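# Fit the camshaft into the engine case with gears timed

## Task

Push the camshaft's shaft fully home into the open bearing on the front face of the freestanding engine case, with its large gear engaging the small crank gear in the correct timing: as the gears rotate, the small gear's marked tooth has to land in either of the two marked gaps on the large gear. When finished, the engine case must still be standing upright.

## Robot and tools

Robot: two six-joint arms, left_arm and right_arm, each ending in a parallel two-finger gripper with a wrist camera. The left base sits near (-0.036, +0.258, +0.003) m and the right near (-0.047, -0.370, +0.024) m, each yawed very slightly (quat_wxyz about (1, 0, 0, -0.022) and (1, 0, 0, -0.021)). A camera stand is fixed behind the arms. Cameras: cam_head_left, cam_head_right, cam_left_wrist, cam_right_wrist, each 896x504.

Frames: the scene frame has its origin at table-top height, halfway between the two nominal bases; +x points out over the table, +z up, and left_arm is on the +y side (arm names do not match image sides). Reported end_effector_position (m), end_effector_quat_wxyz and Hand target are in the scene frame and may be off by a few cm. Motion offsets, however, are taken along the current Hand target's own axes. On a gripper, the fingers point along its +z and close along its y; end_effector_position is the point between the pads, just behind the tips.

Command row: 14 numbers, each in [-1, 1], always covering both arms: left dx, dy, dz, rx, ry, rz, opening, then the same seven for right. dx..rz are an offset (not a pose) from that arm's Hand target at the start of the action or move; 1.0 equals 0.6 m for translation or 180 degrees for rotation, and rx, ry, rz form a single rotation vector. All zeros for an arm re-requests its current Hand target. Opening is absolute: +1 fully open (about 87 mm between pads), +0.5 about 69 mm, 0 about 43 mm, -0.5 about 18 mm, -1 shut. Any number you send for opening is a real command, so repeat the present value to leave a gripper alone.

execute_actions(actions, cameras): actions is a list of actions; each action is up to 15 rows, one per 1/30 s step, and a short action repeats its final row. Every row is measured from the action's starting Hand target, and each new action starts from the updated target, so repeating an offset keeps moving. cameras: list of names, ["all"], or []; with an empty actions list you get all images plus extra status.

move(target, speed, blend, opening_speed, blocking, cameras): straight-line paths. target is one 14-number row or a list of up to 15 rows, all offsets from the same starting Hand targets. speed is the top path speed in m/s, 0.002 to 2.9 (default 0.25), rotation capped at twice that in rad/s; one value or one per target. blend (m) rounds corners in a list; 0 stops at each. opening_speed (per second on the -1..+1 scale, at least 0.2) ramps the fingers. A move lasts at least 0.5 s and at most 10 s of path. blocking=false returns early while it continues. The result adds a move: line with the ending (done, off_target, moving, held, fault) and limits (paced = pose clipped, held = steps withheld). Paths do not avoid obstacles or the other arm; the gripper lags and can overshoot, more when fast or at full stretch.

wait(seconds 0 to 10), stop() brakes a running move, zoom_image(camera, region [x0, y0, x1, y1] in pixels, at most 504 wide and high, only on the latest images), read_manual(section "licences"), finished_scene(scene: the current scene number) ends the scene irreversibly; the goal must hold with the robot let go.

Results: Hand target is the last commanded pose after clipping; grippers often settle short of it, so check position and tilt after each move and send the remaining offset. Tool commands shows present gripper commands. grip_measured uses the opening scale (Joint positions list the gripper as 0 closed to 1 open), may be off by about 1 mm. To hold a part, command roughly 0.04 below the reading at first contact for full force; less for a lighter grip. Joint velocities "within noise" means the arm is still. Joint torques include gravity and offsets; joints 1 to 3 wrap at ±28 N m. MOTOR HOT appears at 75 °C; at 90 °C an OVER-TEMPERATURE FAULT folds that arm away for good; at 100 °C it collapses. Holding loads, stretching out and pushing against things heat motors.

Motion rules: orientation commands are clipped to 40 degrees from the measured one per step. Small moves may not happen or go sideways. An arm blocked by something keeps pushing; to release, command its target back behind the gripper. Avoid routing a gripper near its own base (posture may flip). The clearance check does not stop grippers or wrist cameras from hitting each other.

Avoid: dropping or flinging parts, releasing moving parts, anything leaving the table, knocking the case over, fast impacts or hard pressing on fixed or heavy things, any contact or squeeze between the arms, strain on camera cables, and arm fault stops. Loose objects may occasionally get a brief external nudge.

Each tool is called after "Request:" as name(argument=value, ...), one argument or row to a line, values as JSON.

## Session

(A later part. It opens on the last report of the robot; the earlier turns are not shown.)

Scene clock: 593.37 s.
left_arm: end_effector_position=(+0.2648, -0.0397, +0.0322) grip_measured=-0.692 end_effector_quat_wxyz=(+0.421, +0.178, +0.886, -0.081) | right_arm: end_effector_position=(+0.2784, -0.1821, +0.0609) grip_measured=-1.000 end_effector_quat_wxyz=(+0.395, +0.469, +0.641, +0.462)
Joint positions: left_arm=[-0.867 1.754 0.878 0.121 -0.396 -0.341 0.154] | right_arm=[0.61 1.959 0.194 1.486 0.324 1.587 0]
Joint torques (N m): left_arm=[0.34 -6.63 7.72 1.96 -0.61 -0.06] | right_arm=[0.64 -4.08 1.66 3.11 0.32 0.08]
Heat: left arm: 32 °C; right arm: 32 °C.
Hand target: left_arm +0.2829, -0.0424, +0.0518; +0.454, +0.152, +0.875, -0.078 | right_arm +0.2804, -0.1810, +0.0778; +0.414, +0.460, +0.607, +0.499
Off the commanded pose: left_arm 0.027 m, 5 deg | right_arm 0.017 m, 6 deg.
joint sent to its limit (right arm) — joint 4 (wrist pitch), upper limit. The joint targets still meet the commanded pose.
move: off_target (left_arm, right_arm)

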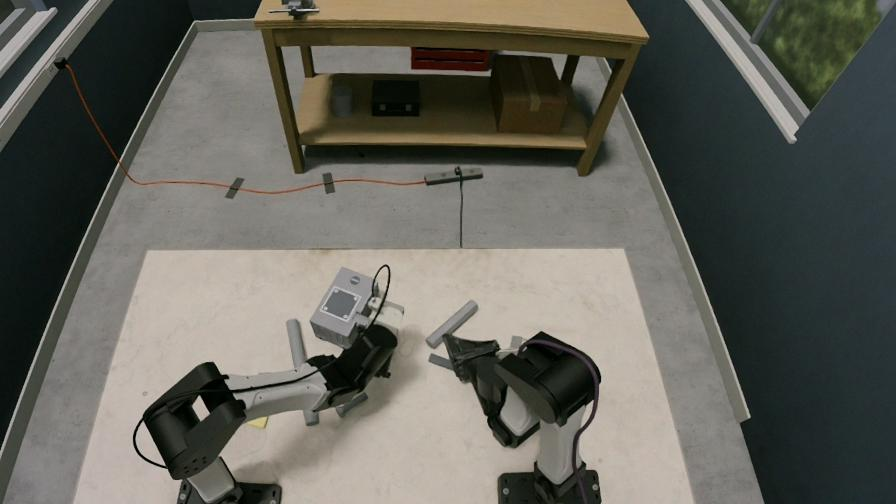

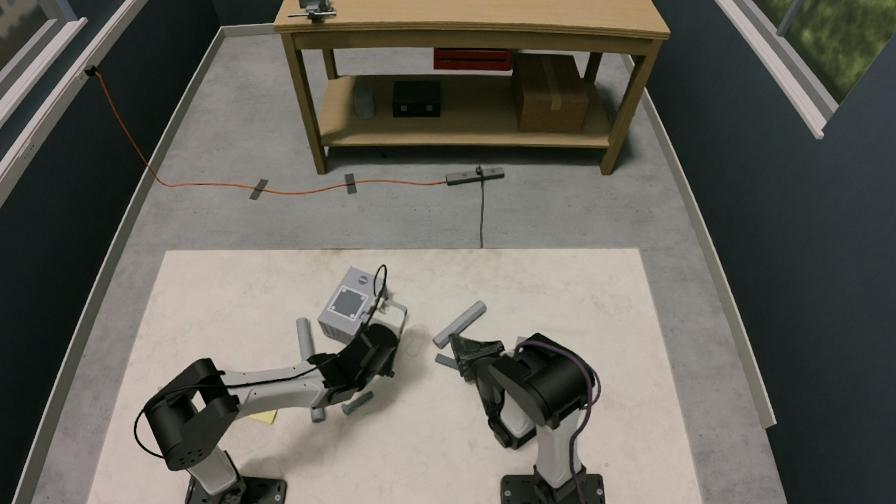

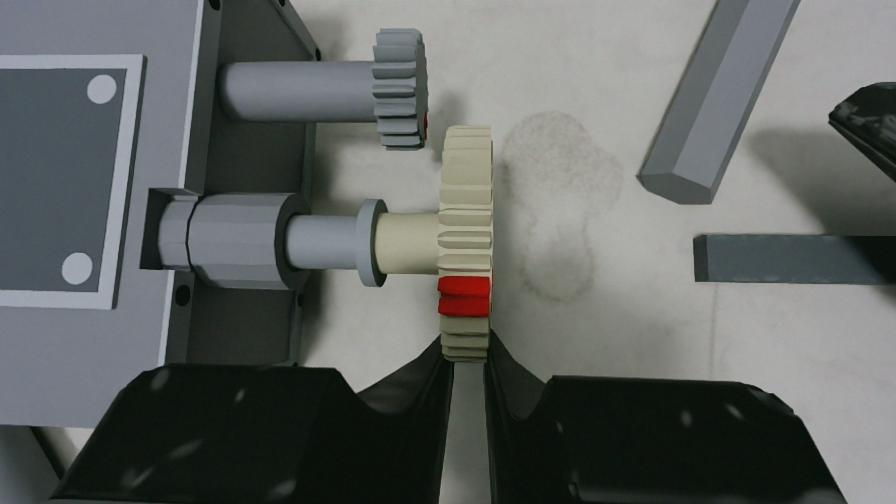

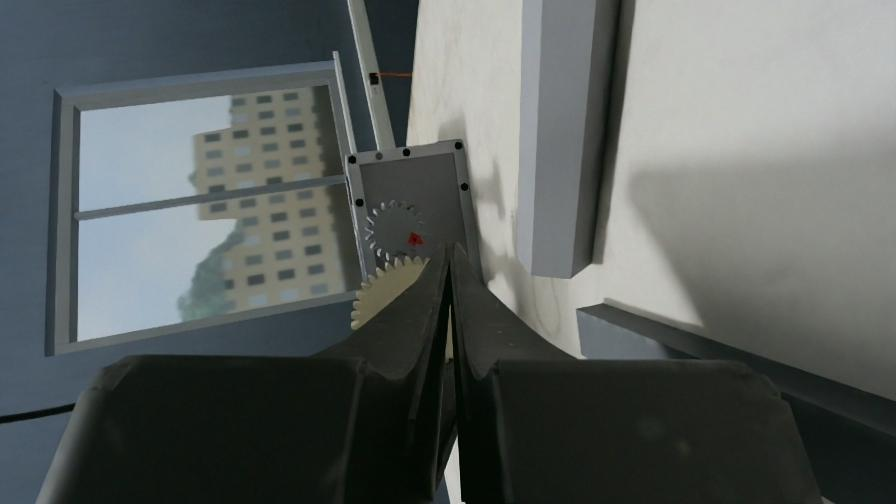

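Request:
move(
  target=[0,0,0,0,0,0,-1,0.05,0.023,-0.078,0,0,0,-1],
  speed=0.12,
  cameras=["cam_right_wrist"],
)

Request:
zoom_image(
  camera="cam_right_wrist",
  region=[330, 100, 530, 300],
)

Scene clock: 602.23 s.
left_arm: end_effector_position=(+0.2648, -0.0397, +0.0322) grip_measured=-0.692 end_effector_quat_wxyz=(+0.421, +0.178, +0.886, -0.081) | right_arm: end_effector_position=(+0.2292, -0.1621, +0.0775) grip_measured=-1.000 end_effector_quat_wxyz=(+0.407, +0.458, +0.635, +0.471)
Joint positions: left_arm=[-0.867 1.754 0.878 0.121 -0.396 -0.341 0.154] | right_arm=[0.861 1.841 0.086 1.485 0.569 1.631 0]
Joint torques (N m): left_arm=[0.34 -6.61 7.72 1.96 -0.61 -0.06] | right_arm=[0.51 -4.48 1.51 2.92 0.37 0.05]
Heat: left arm: 32 °C; right arm: 33 °C.
Hand target: left_arm +0.2829, -0.0424, +0.0518; +0.454, +0.152, +0.875, -0.078 | right_arm +0.2304, -0.1613, +0.0974; +0.414, +0.460, +0.607, +0.499
Off the commanded pose: left_arm 0.027 m, 5 deg | right_arm 0.020 m, 5 deg.
move: off_target (left_arm, right_arm)
Images, in order (width x height): cam_right_wrist 896x504.

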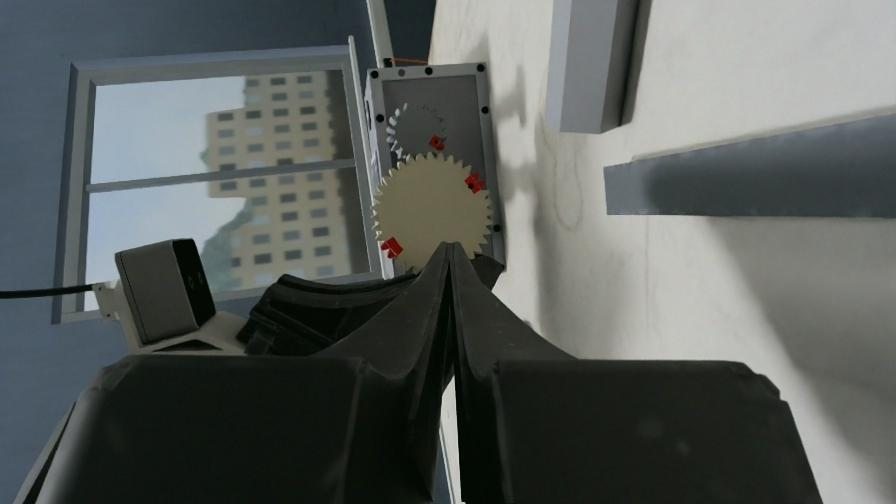

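Scaled by 2.520 from the camera's 896x504 image, which has a finer 1280x720 frame.

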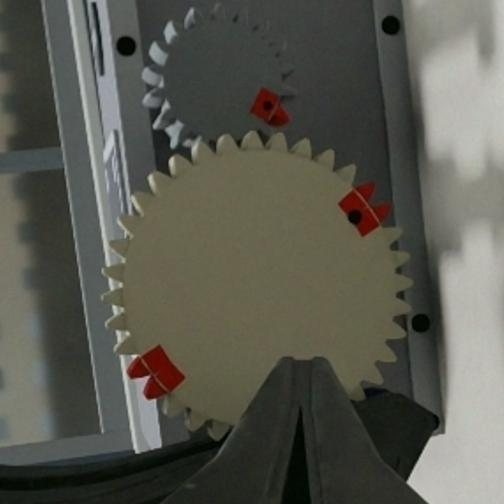

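Request:
move(
  target=[0.014,-0.008,0.0065,0,-0.1,0,-1,0,0,0,0,0,0,-1],
  speed=0.05,
  cameras=["cam_right_wrist","cam_left_wrist"],
)

Request:
zoom_image(
  camera="cam_right_wrist",
  region=[330, 100, 530, 300],
)

Scene clock: 633.07 s.
left_arm: end_effector_position=(+0.2730, -0.0413, +0.0274) grip_measured=-0.689 end_effector_quat_wxyz=(+0.557, +0.154, +0.811, -0.095) | right_arm: end_effector_position=(+0.2293, -0.1622, +0.0776) grip_measured=-1.000 end_effector_quat_wxyz=(+0.407, +0.458, +0.635, +0.471)
Joint positions: left_arm=[-0.928 1.848 0.634 0.77 -0.568 -0.232 0.155] | right_arm=[0.861 1.841 0.086 1.485 0.57 1.631 0]
Joint torques (N m): left_arm=[-1.01 -5.67 4.41 2.63 -0.43 0.12] | right_arm=[0.65 -4.48 1.57 2.94 0.38 0.06]
Heat: left arm: 33 °C; right arm: 36 °C.
Hand target: left_arm +0.2798, -0.0464, +0.0427; +0.585, +0.138, +0.793, -0.101 | right_arm +0.2304, -0.1613, +0.0974; +0.414, +0.460, +0.607, +0.499
Off the commanded pose: left_arm 0.017 m, 4 deg | right_arm 0.020 m, 5 deg.
move: off_target (left_arm, right_arm)
Images, in order (width x height): cam_left_wrist 896x504, cam_right_wrist 896x504.

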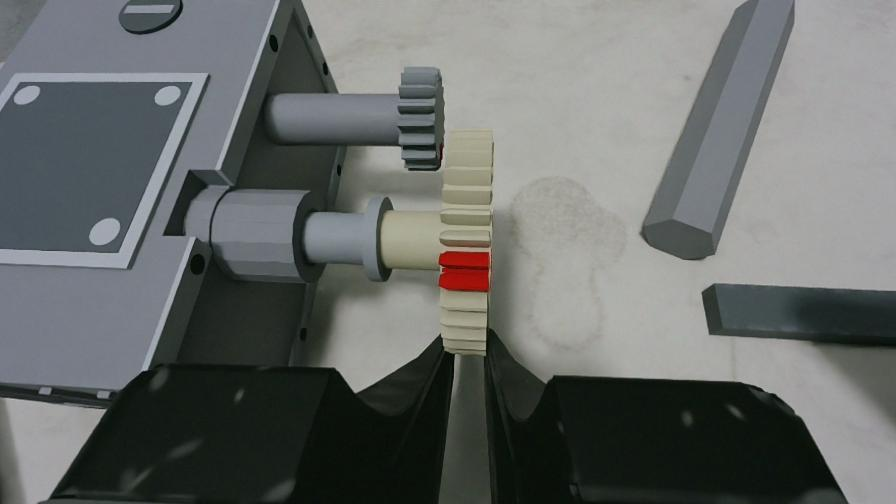

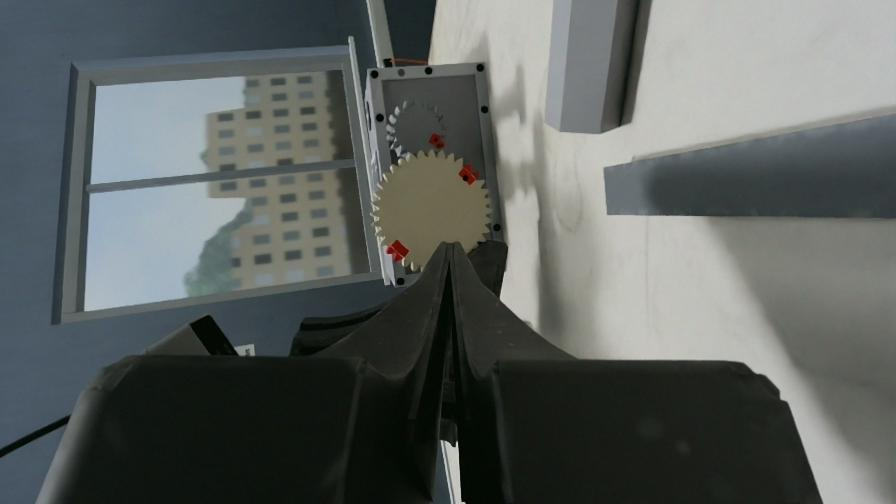

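Scaled by 2.520 from the camera's 896x504 image, which has a finer 1280x720 frame.

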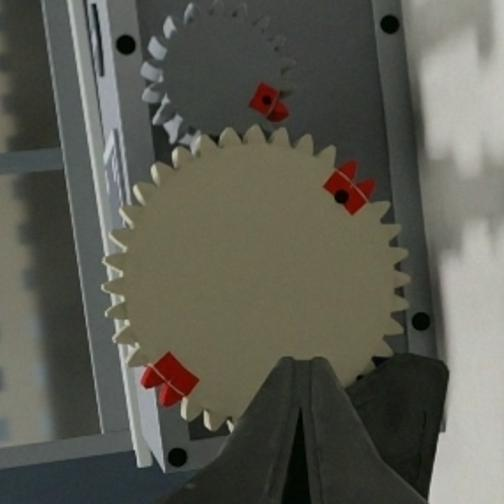

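Request:
move(
  target=[0.025,-0.003,0.0,0,-0.08,0,-1,0,0,0,0,0,0,-1],
  speed=0.05,
  cameras=["cam_right_wrist","cam_left_wrist"],
)

Request:
zoom_image(
  camera="cam_right_wrist",
  region=[330, 100, 530, 300],
)

Scene clock: 641.87 s.
left_arm: end_effector_position=(+0.2767, -0.0470, +0.0219) grip_measured=-0.686 end_effector_quat_wxyz=(+0.663, +0.132, +0.727, -0.116) | right_arm: end_effector_position=(+0.2293, -0.1622, +0.0776) grip_measured=-1.000 end_effector_quat_wxyz=(+0.407, +0.458, +0.635, +0.471)
Joint positions: left_arm=[-0.974 2.16 0.547 1.495 -0.662 -0.066 0.157] | right_arm=[0.861 1.841 0.086 1.485 0.57 1.631 0]
Joint torques (N m): left_arm=[-1.44 -5.29 1.83 2.52 -0.2 0.11] | right_arm=[0.62 -4.51 1.52 2.95 0.37 0.09]
Heat: left arm: 34 °C; right arm: 36 °C.
Hand target: left_arm +0.2750, -0.0466, +0.0285; +0.680, +0.124, +0.713, -0.118 | right_arm +0.2304, -0.1613, +0.0974; +0.414, +0.460, +0.607, +0.499
Off the commanded pose: left_arm 0.007 m, 3 deg | right_arm 0.020 m, 5 deg.
joint sent to its limit (left arm) — joint 4 (wrist pitch), upper limit. The joint targets still meet the commanded pose.
move: off_target (left_arm, right_arm)
Images, in order (width x height): cam_left_wrist 896x504, cam_right_wrist 896x504.

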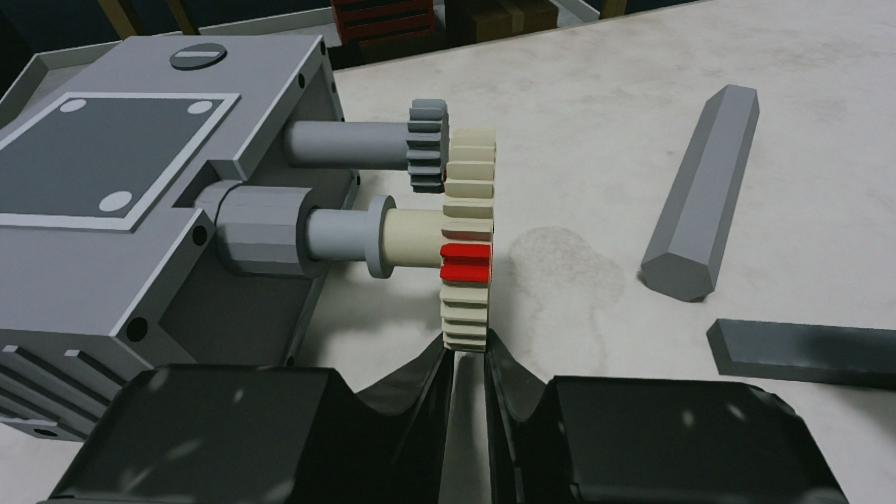

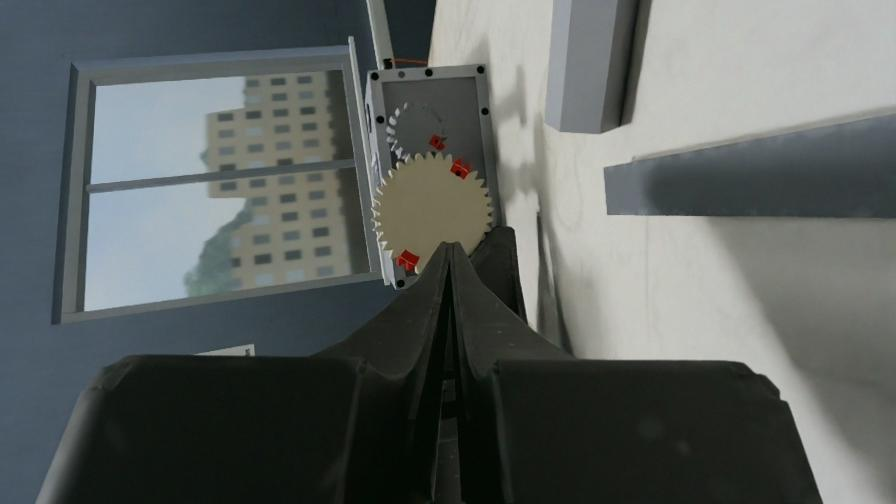

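Scaled by 2.520 from the camera's 896x504 image, which has a finer 1280x720 frame.

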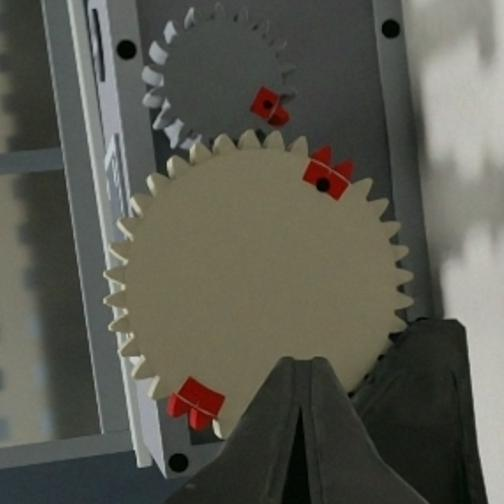

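Request:
move(
  target=[0.015,0,0.0,0,0,0,-1,0,0,0,0,0,0,-1],
  speed=0.05,
  cameras=["cam_right_wrist","cam_left_wrist"],
)

Request:
zoom_image(
  camera="cam_right_wrist",
  region=[330, 100, 530, 300],
)

Scene clock: 647.20 s.
left_arm: end_effector_position=(+0.2767, -0.0473, +0.0198) grip_measured=-0.688 end_effector_quat_wxyz=(+0.663, +0.132, +0.728, -0.113) | right_arm: end_effector_position=(+0.2293, -0.1622, +0.0776) grip_measured=-1.000 end_effector_quat_wxyz=(+0.407, +0.458, +0.635, +0.471)
Joint positions: left_arm=[-0.977 2.169 0.552 1.496 -0.67 -0.065 0.156] | right_arm=[0.861 1.841 0.086 1.485 0.57 1.631 0]
Joint torques (N m): left_arm=[-1.2 -4.03 1.87 2.52 -0.16 0.04] | right_arm=[0.66 -4.48 1.59 2.93 0.36 0.07]
Heat: left arm: 35 °C; right arm: 36 °C.
Hand target: left_arm +0.2746, -0.0464, +0.0194; +0.680, +0.124, +0.713, -0.118 | right_arm +0.2304, -0.1613, +0.0974; +0.414, +0.460, +0.607, +0.499
Off the commanded pose: left_arm 0.002 m, 3 deg | right_arm 0.020 m, 5 deg.
joint sent to its limit (left arm) — joint 4 (wrist pitch), upper limit. The joint targets still meet the commanded pose.
move: off_target (left_arm, right_arm)
Images, in order (width x height): cam_left_wrist 896x504, cam_right_wrist 896x504.

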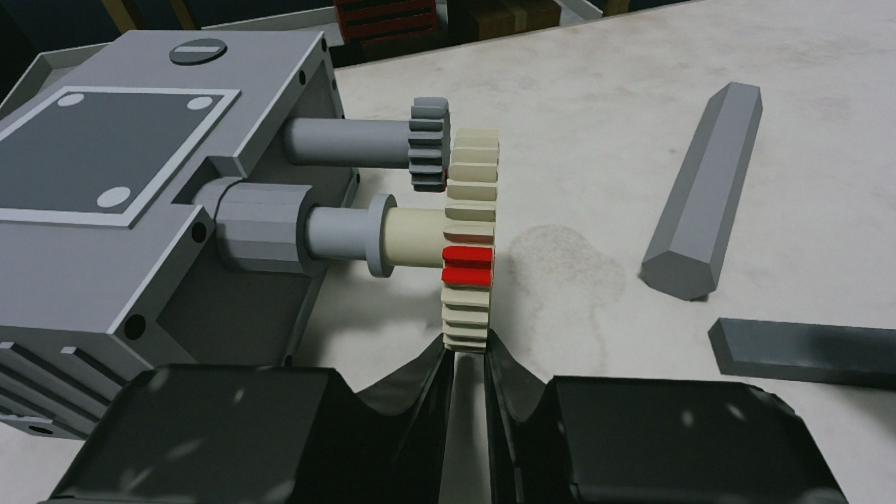

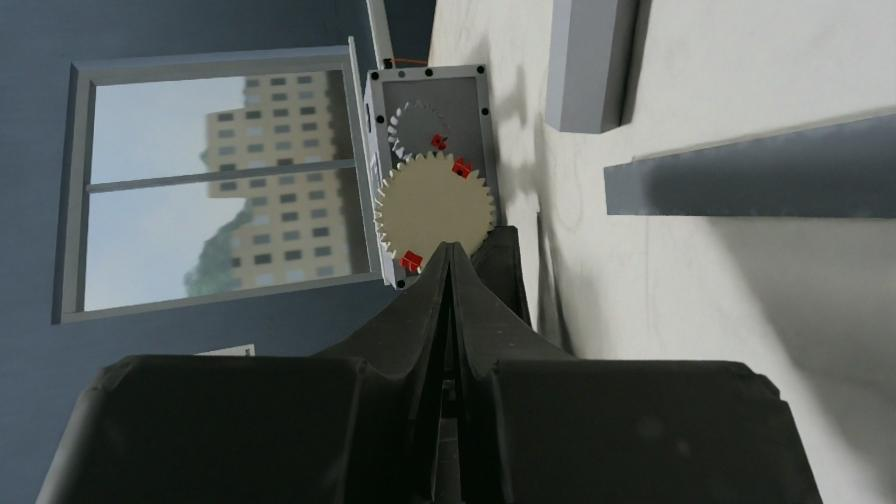

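Scaled by 2.520 from the camera's 896x504 image, which has a finer 1280x720 frame.

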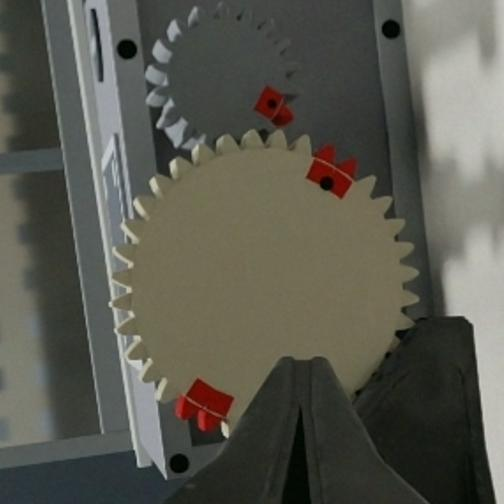

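Request:
move(
  target=[
    [0,0,0,0,0,0,-0.6,0,0,0,0,0,0,-1],
    [-0.055,0,0.0,0,0,0,-0.6,0,0,0,0,0,0,-1],
  ],
  speed=0.05,
  opening_speed=0.4,
  cameras=["cam_right_wrist","cam_left_wrist"],
)

Request:
zoom_image(
  camera="cam_right_wrist",
  region=[330, 100, 530, 300],
)

Scene clock: 658.23 s.
left_arm: end_effector_position=(+0.2778, -0.0460, +0.0440) grip_measured=-0.600 end_effector_quat_wxyz=(+0.676, +0.127, +0.717, -0.115) | right_arm: end_effector_position=(+0.2293, -0.1622, +0.0776) grip_measured=-1.000 end_effector_quat_wxyz=(+0.407, +0.458, +0.635, +0.471)
Joint positions: left_arm=[-0.977 2.087 0.537 1.472 -0.676 -0.043 0.2] | right_arm=[0.861 1.841 0.086 1.485 0.57 1.631 0]
Joint torques (N m): left_arm=[-0.96 -7.88 2.3 1.86 -0.01 0.02] | right_arm=[0.66 -4.49 1.58 2.93 0.38 0.07]
Heat: left arm: 35 °C; right arm: 37 °C.
Hand target: left_arm +0.2761, -0.0470, +0.0523; +0.680, +0.124, +0.713, -0.118 | right_arm +0.2304, -0.1613, +0.0974; +0.414, +0.460, +0.607, +0.499
Off the commanded pose: left_arm 0.009 m, 1 deg | right_arm 0.020 m, 5 deg.
move: off_target (right_arm)
Images, in order (width x height): cam_left_wrist 896x504, cam_right_wrist 896x504.

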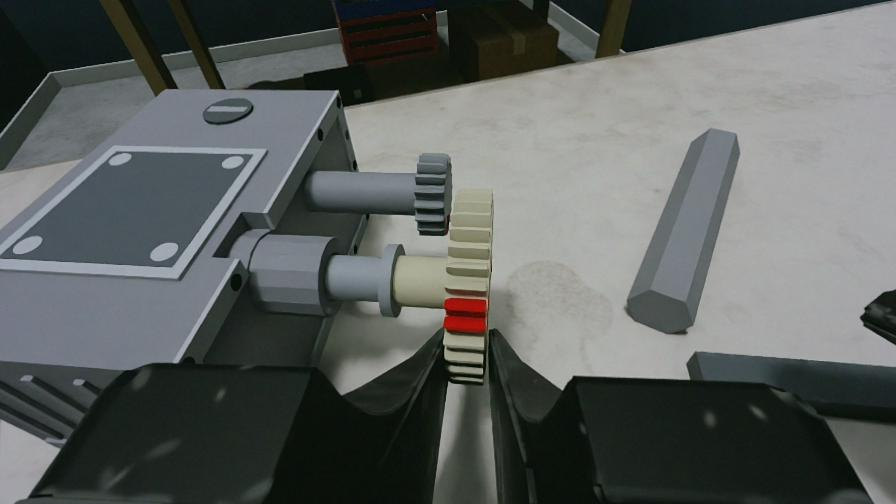

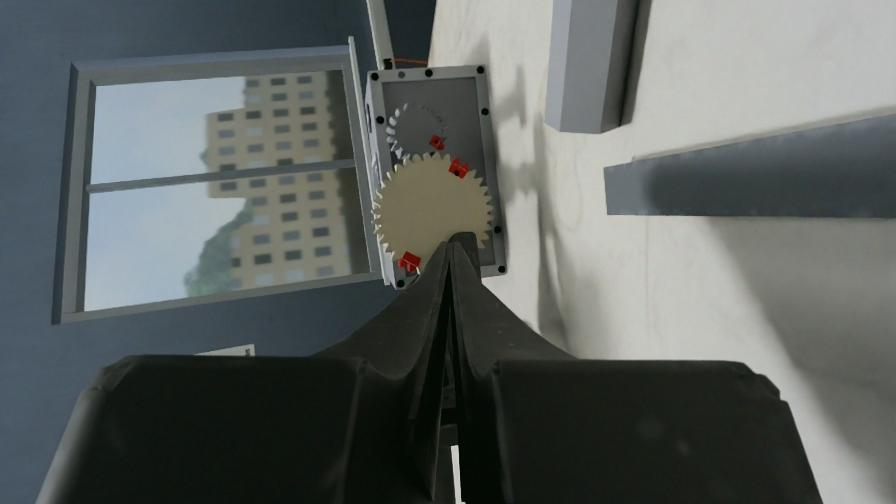

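Scaled by 2.520 from the camera's 896x504 image, which has a finer 1280x720 frame.

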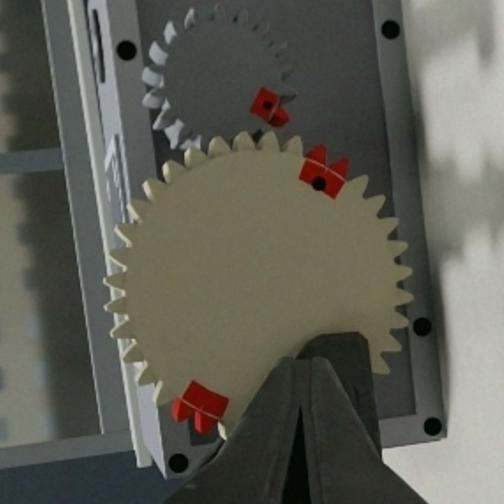

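Request:
move(
  target=[
    [0,0,0,0,0,0,-1,0,0,0,0,0,0,-1],
    [0.022,0,0.0,0,0,0,-1,0,0,0,0,0,0,-1],
  ],
  speed=0.05,
  opening_speed=0.6,
  cameras=["cam_right_wrist","cam_left_wrist"],
)

Request:
zoom_image(
  camera="cam_right_wrist",
  region=[330, 100, 530, 300],
)

Scene clock: 666.80 s.
left_arm: end_effector_position=(+0.2779, -0.0468, +0.0434) grip_measured=-0.645 end_effector_quat_wxyz=(+0.678, +0.125, +0.715, -0.118) | right_arm: end_effector_position=(+0.2293, -0.1622, +0.0776) grip_measured=-1.000 end_effector_quat_wxyz=(+0.407, +0.458, +0.635, +0.471)
Joint positions: left_arm=[-0.977 2.101 0.538 1.494 -0.674 -0.043 0.178] | right_arm=[0.861 1.841 0.086 1.485 0.57 1.631 0]
Joint torques (N m): left_arm=[-1.07 -3.97 2.35 2.25 -0.06 0.02] | right_arm=[0.57 -4.49 1.52 2.94 0.37 0.09]
Heat: left arm: 34 °C; right arm: 37 °C.
Hand target: left_arm +0.2755, -0.0468, +0.0392; +0.680, +0.124, +0.713, -0.118 | right_arm +0.2304, -0.1613, +0.0974; +0.414, +0.460, +0.607, +0.499
Off the commanded pose: left_arm 0.005 m, 0 deg | right_arm 0.020 m, 5 deg.
move: off_target (right_arm)
Images, in order (width x height): cam_left_wrist 896x504, cam_right_wrist 896x504.

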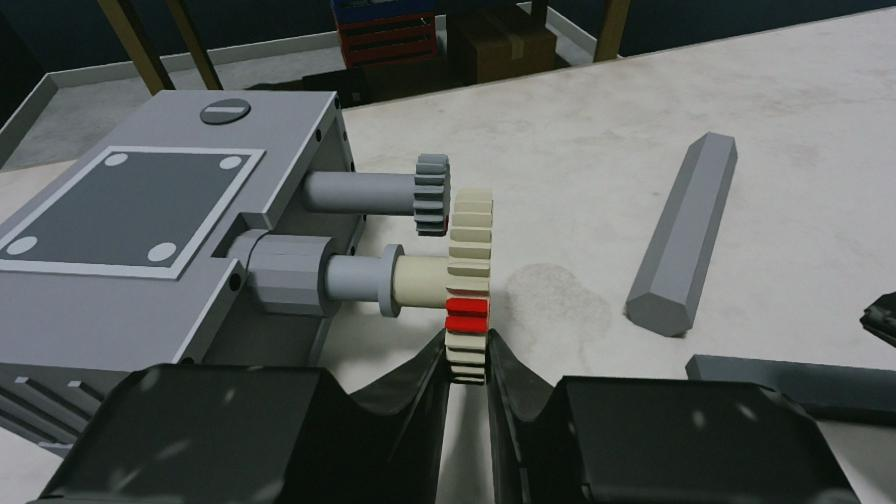

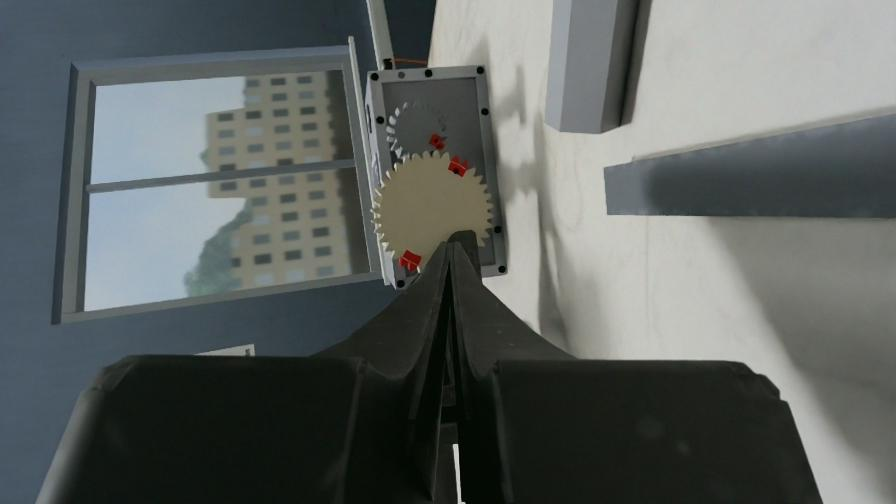

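Scaled by 2.520 from the camera's 896x504 image, which has a finer 1280x720 frame.

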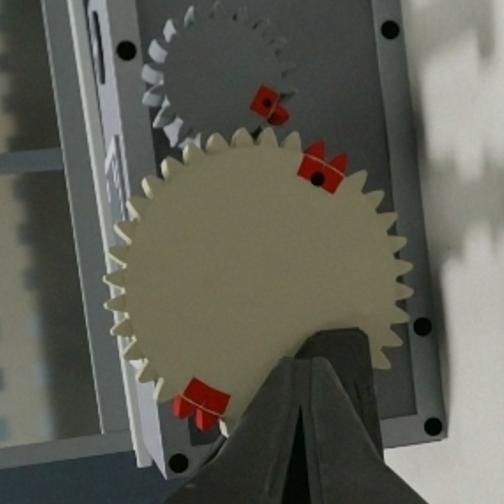

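Request:
move(
  target=[0.015,0,0.0,0,0,0,-1,0,0,0,0,0,0,-1],
  speed=0.05,
  cameras=["cam_right_wrist"],
)

Request:
zoom_image(
  camera="cam_right_wrist",
  region=[330, 100, 530, 300],
)

Scene clock: 671.17 s.
left_arm: end_effector_position=(+0.2797, -0.0490, +0.0388) grip_measured=-0.648 end_effector_quat_wxyz=(+0.677, +0.130, +0.715, -0.113) | right_arm: end_effector_position=(+0.2293, -0.1622, +0.0776) grip_measured=-1.000 end_effector_quat_wxyz=(+0.407, +0.458, +0.635, +0.471)
Joint positions: left_arm=[-0.977 2.123 0.553 1.496 -0.674 -0.031 0.176] | right_arm=[0.861 1.841 0.086 1.485 0.57 1.631 0]
Joint torques (N m): left_arm=[-1.11 -2.91 1.33 2.5 -0.06 -0.15] | right_arm=[0.57 -4.48 1.59 2.93 0.39 0.09]
Heat: left arm: 34 °C; right arm: 38 °C.
Hand target: left_arm +0.2751, -0.0467, +0.0302; +0.680, +0.124, +0.713, -0.118 | right_arm +0.2304, -0.1613, +0.0974; +0.414, +0.460, +0.607, +0.499
Off the commanded pose: left_arm 0.010 m, 1 deg | right_arm 0.020 m, 5 deg.
joint sent to its limit (left arm) — joint 4 (wrist pitch), upper limit. The joint targets still meet the commanded pose.
move: off_target (right_arm)
Images, in order (width x height): cam_right_wrist 896x504.

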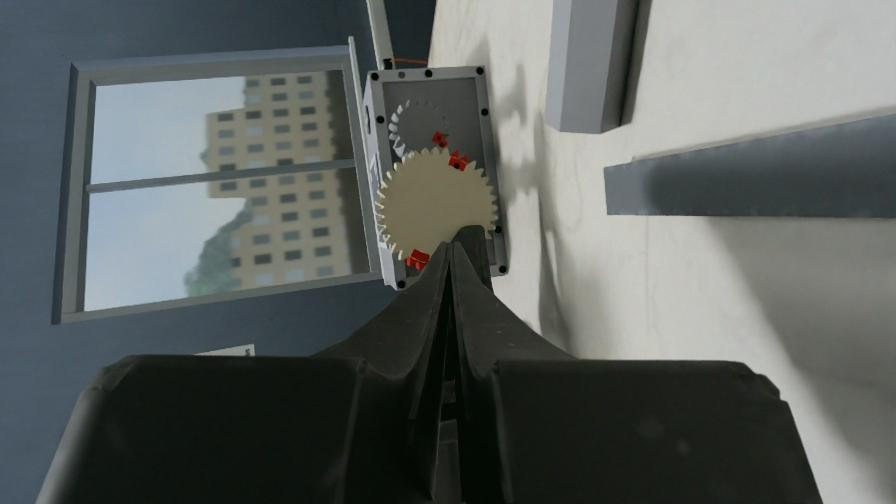

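Scaled by 2.520 from the camera's 896x504 image, which has a finer 1280x720 frame.

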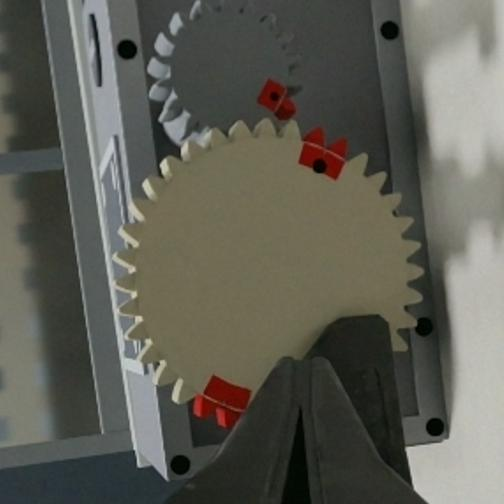

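Request:
zoom_image(
  camera="cam_right_wrist",
  region=[345, 45, 525, 305],
)

Scaled by 1.938 from the camera's 896x504 image, which has a finer 1280x720 frame.

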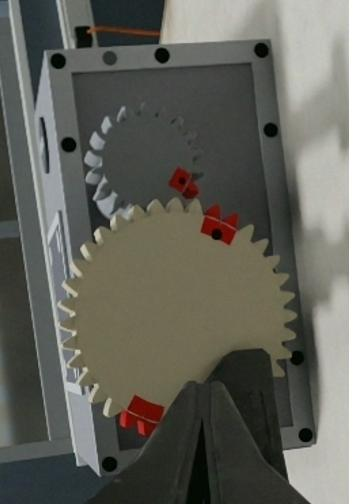

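Request:
move(
  target=[0,0,0,0,0,0,-0.55,0,0,0,0,0,0,-1],
  opening_speed=0.3,
  cameras=["cam_right_wrist","cam_left_wrist"],
)

Request:
zoom_image(
  camera="cam_right_wrist",
  region=[330, 100, 530, 300],
)

Scene clock: 703.27 s.
left_arm: end_effector_position=(+0.2755, -0.0438, +0.0215) grip_measured=-0.550 end_effector_quat_wxyz=(+0.665, +0.141, +0.726, -0.102) | right_arm: end_effector_position=(+0.2293, -0.1622, +0.0776) grip_measured=-1.000 end_effector_quat_wxyz=(+0.407, +0.458, +0.635, +0.471)
Joint positions: left_arm=[-0.979 2.158 0.541 1.496 -0.674 -0.036 0.225] | right_arm=[0.861 1.841 0.086 1.485 0.57 1.631 0]
Joint torques (N m): left_arm=[-0.96 -5.53 2.18 2.51 -0.08 -0.11] | right_arm=[0.59 -4.46 1.54 2.93 0.36 0.04]
Heat: left arm: 36 °C; right arm: 39 °C.
Hand target: left_arm +0.2752, -0.0466, +0.0303; +0.680, +0.124, +0.713, -0.118 | right_arm +0.2304, -0.1613, +0.0974; +0.414, +0.460, +0.607, +0.499
Off the commanded pose: left_arm 0.009 m, 4 deg | right_arm 0.020 m, 5 deg.
joint sent to its limit (left arm) — joint 4 (wrist pitch), upper limit. The joint targets still meet the commanded pose.
move: off_target (left_arm, right_arm)
Images, in order (width x height): cam_left_wrist 896x504, cam_right_wrist 896x504.

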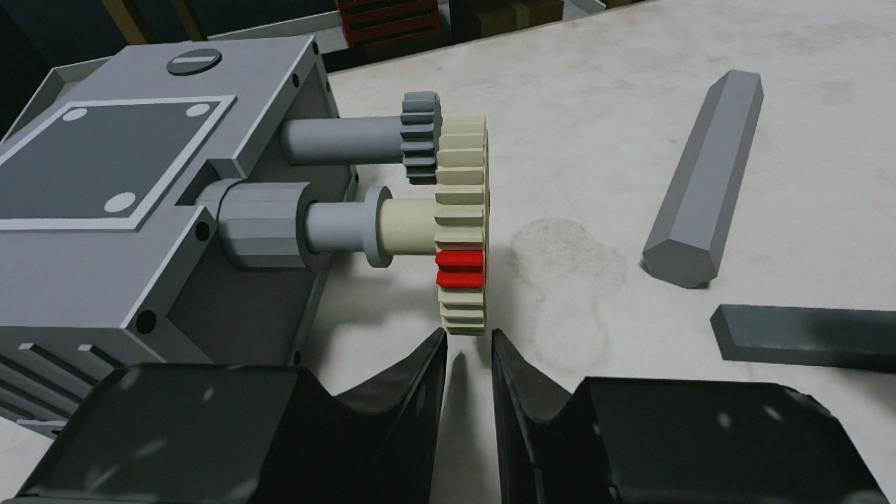

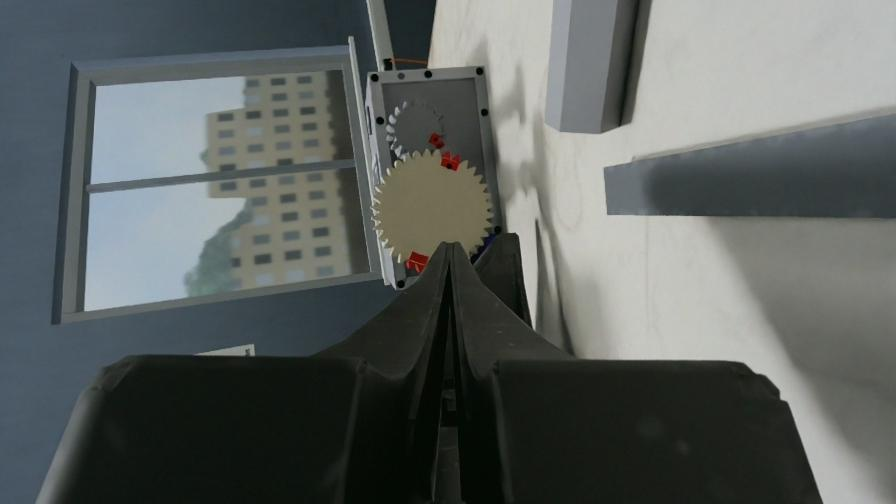

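Scaled by 2.520 from the camera's 896x504 image, which has a finer 1280x720 frame.

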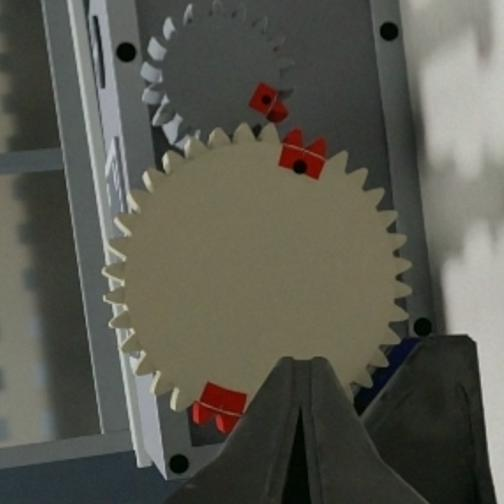

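Request:
move(
  target=[
    [0,0,0.015,0,0,0,-0.55,0,0,0,0,0,0,-1],
    [0,0,0.015,0,0,0,-1,0,0,0,0,0,0,-1],
  ],
  speed=0.05,
  opening_speed=0.6,
  cameras=["cam_right_wrist","cam_left_wrist"],
)

Request:
zoom_image(
  camera="cam_right_wrist",
  region=[330, 100, 530, 300],
)

Scene clock: 714.40 s.
left_arm: end_effector_position=(+0.2781, -0.0450, +0.0191) grip_measured=-1.000 end_effector_quat_wxyz=(+0.665, +0.140, +0.727, -0.101) | right_arm: end_effector_position=(+0.2293, -0.1622, +0.0776) grip_measured=-1.000 end_effector_quat_wxyz=(+0.407, +0.458, +0.635, +0.471)
Joint positions: left_arm=[-0.975 2.172 0.554 1.496 -0.674 -0.036 0] | right_arm=[0.861 1.841 0.086 1.485 0.57 1.631 0]
Joint torques (N m): left_arm=[0.18 -5.38 3.41 2.5 0.12 -0.03] | right_arm=[0.58 -4.51 1.51 2.94 0.36 0.07]
Heat: left arm: 37 °C; right arm: 40 °C.
Hand target: left_arm +0.2836, -0.0496, +0.0298; +0.680, +0.124, +0.713, -0.118 | right_arm +0.2304, -0.1613, +0.0974; +0.414, +0.460, +0.607, +0.499
Off the commanded pose: left_arm 0.013 m, 4 deg | right_arm 0.020 m, 5 deg.
move: off_target (left_arm, right_arm); target 2's new opening was sent with left_arm's hand 0.013 m and 4 deg from that target
Images, in order (width x height): cam_left_wrist 896x504, cam_right_wrist 896x504.

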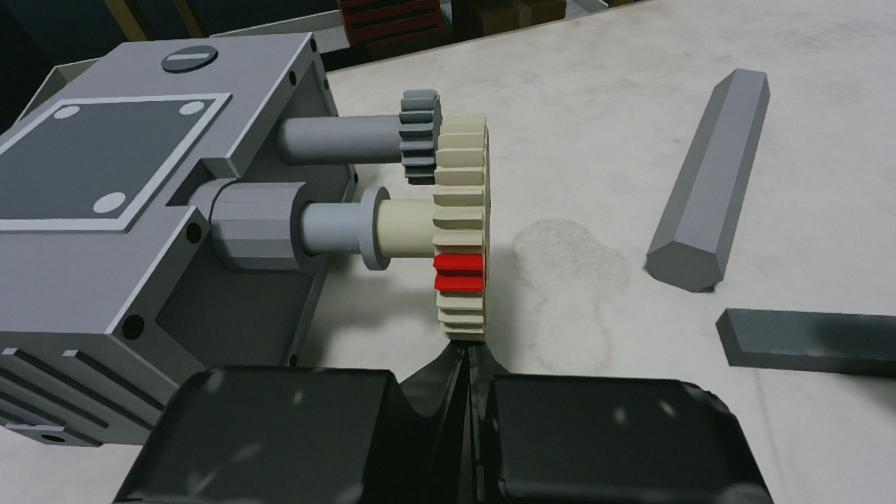

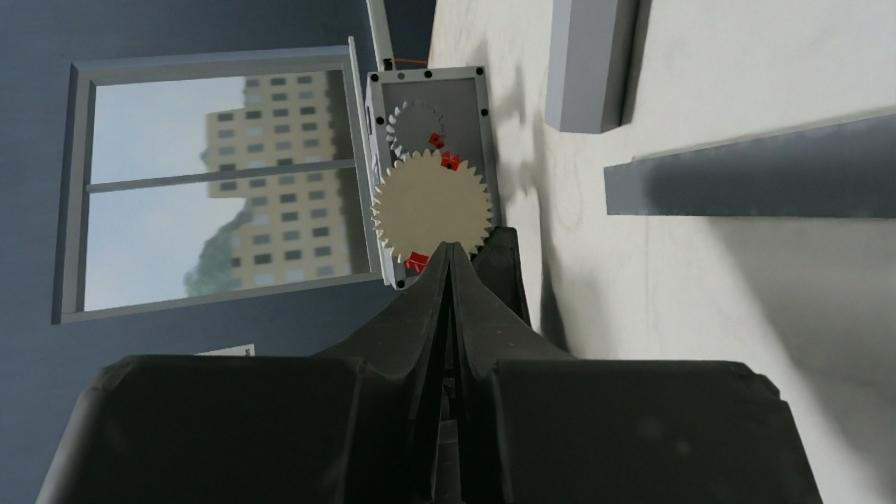

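Scaled by 2.520 from the camera's 896x504 image, which has a finer 1280x720 frame.

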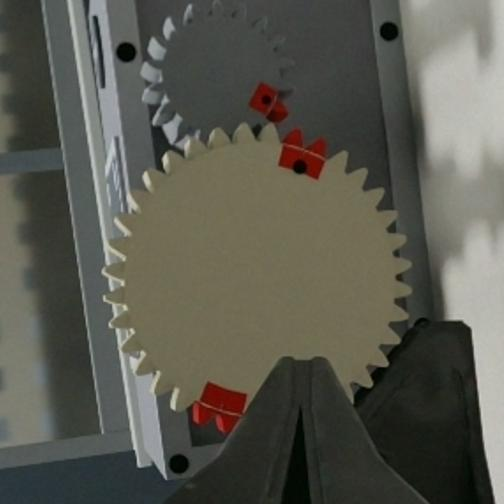

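Request:
move(
  target=[
    [0,0,0,0,0,0,-0.45,0,0,0,0,0,0,-1],
    [-0.01,0,0.015,0,0,0,-0.45,0,0,0,0,0,0,-1],
  ],
  speed=0.05,
  cameras=["cam_right_wrist","cam_left_wrist"],
)

Scene clock: 720.33 s.
left_arm: end_effector_position=(+0.2879, -0.0483, +0.0259) grip_measured=-0.450 end_effector_quat_wxyz=(+0.671, +0.131, +0.722, -0.106) | right_arm: end_effector_position=(+0.2293, -0.1622, +0.0776) grip_measured=-1.000 end_effector_quat_wxyz=(+0.407, +0.458, +0.635, +0.471)
Joint positions: left_arm=[-0.955 2.172 0.582 1.494 -0.661 -0.036 0.275] | right_arm=[0.861 1.841 0.086 1.485 0.57 1.631 0]
Joint torques (N m): left_arm=[0.12 -6.8 3.56 2.08 0.19 -0.01] | right_arm=[0.59 -4.45 1.47 2.94 0.36 0.09]
Heat: left arm: 37 °C; right arm: 40 °C.
Hand target: left_arm +0.2923, -0.0528, +0.0354; +0.680, +0.124, +0.713, -0.118 | right_arm +0.2304, -0.1613, +0.0974; +0.414, +0.460, +0.607, +0.499
Off the commanded pose: left_arm 0.011 m, 2 deg | right_arm 0.020 m, 5 deg.
move: off_target (left_arm, right_arm)
Images, in order (width x height): cam_left_wrist 896x504, cam_right_wrist 896x504.

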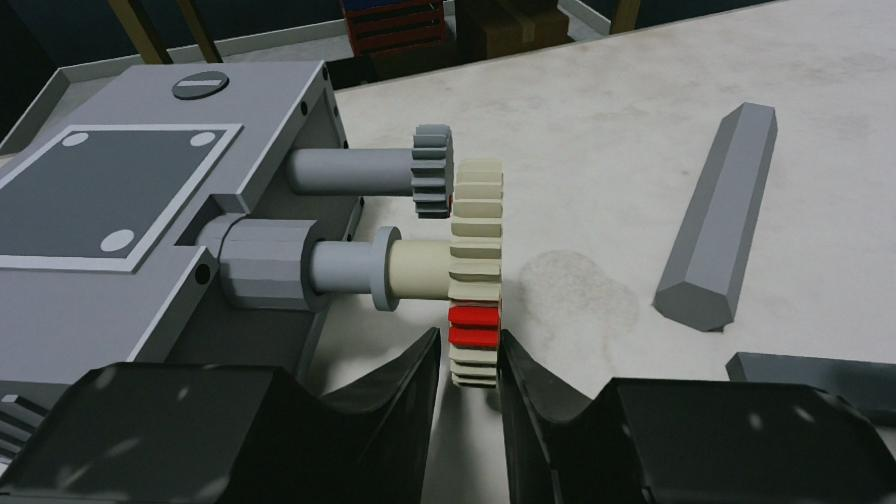

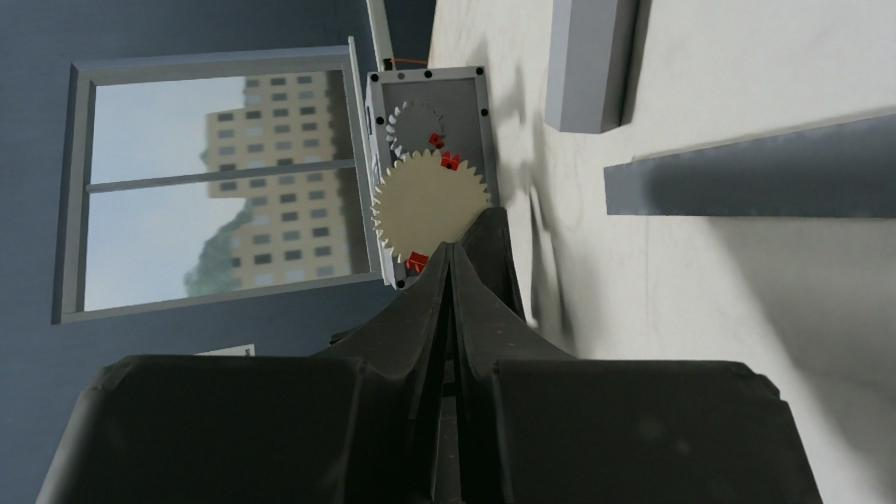

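Request:
move(
  target=[
    [0,0,0,0,0,0,-1,0,0,0,0,0,0,-1],
    [-0.008,0,0,0,0,0,-1,0,0,0,0,0,0,-1],
  ],
  speed=0.05,
  opening_speed=0.6,
  cameras=["cam_right_wrist"],
)

Request:
zoom_image(
  camera="cam_right_wrist",
  region=[330, 100, 530, 300],
)

Scene clock: 727.20 s.
left_arm: end_effector_position=(+0.2873, -0.0497, +0.0257) grip_measured=-0.653 end_effector_quat_wxyz=(+0.671, +0.134, +0.721, -0.109) | right_arm: end_effector_position=(+0.2293, -0.1622, +0.0776) grip_measured=-1.000 end_effector_quat_wxyz=(+0.407, +0.458, +0.635, +0.471)
Joint positions: left_arm=[-0.955 2.172 0.582 1.493 -0.652 -0.037 0.174] | right_arm=[0.861 1.841 0.086 1.485 0.57 1.631 0]
Joint torques (N m): left_arm=[0.17 -8.49 3.45 1.89 0.11 -0.01] | right_arm=[0.65 -4.55 1.48 2.95 0.35 0.07]
Heat: left arm: 36 °C; right arm: 40 °C.
Hand target: left_arm +0.2925, -0.0529, +0.0401; +0.680, +0.124, +0.713, -0.118 | right_arm +0.2304, -0.1613, +0.0974; +0.414, +0.460, +0.607, +0.499
Off the commanded pose: left_arm 0.016 m, 2 deg | right_arm 0.020 m, 5 deg.
move: off_target (left_arm, right_arm)
Images, in order (width x height): cam_right_wrist 896x504.

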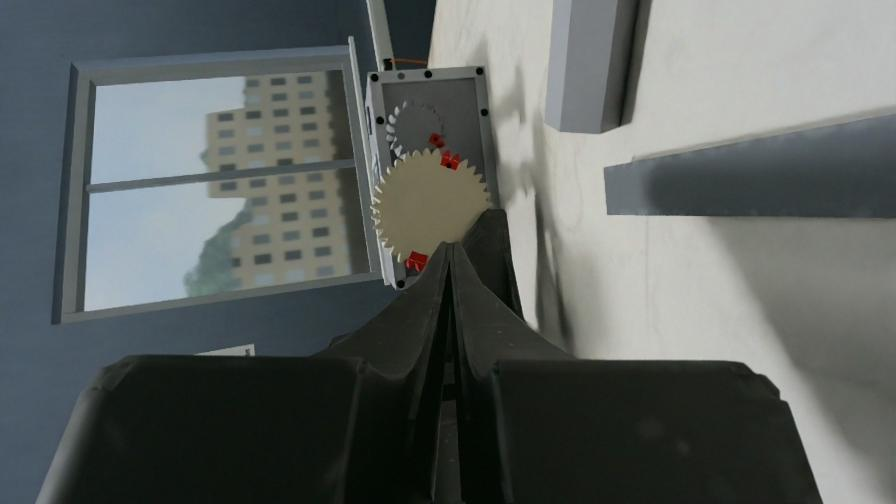

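Scaled by 2.520 from the camera's 896x504 image, which has a finer 1280x720 frame.

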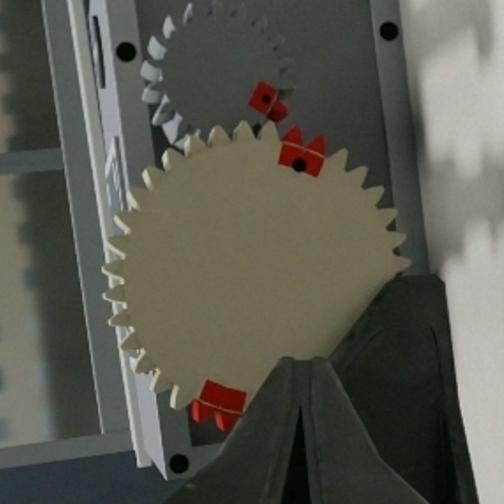

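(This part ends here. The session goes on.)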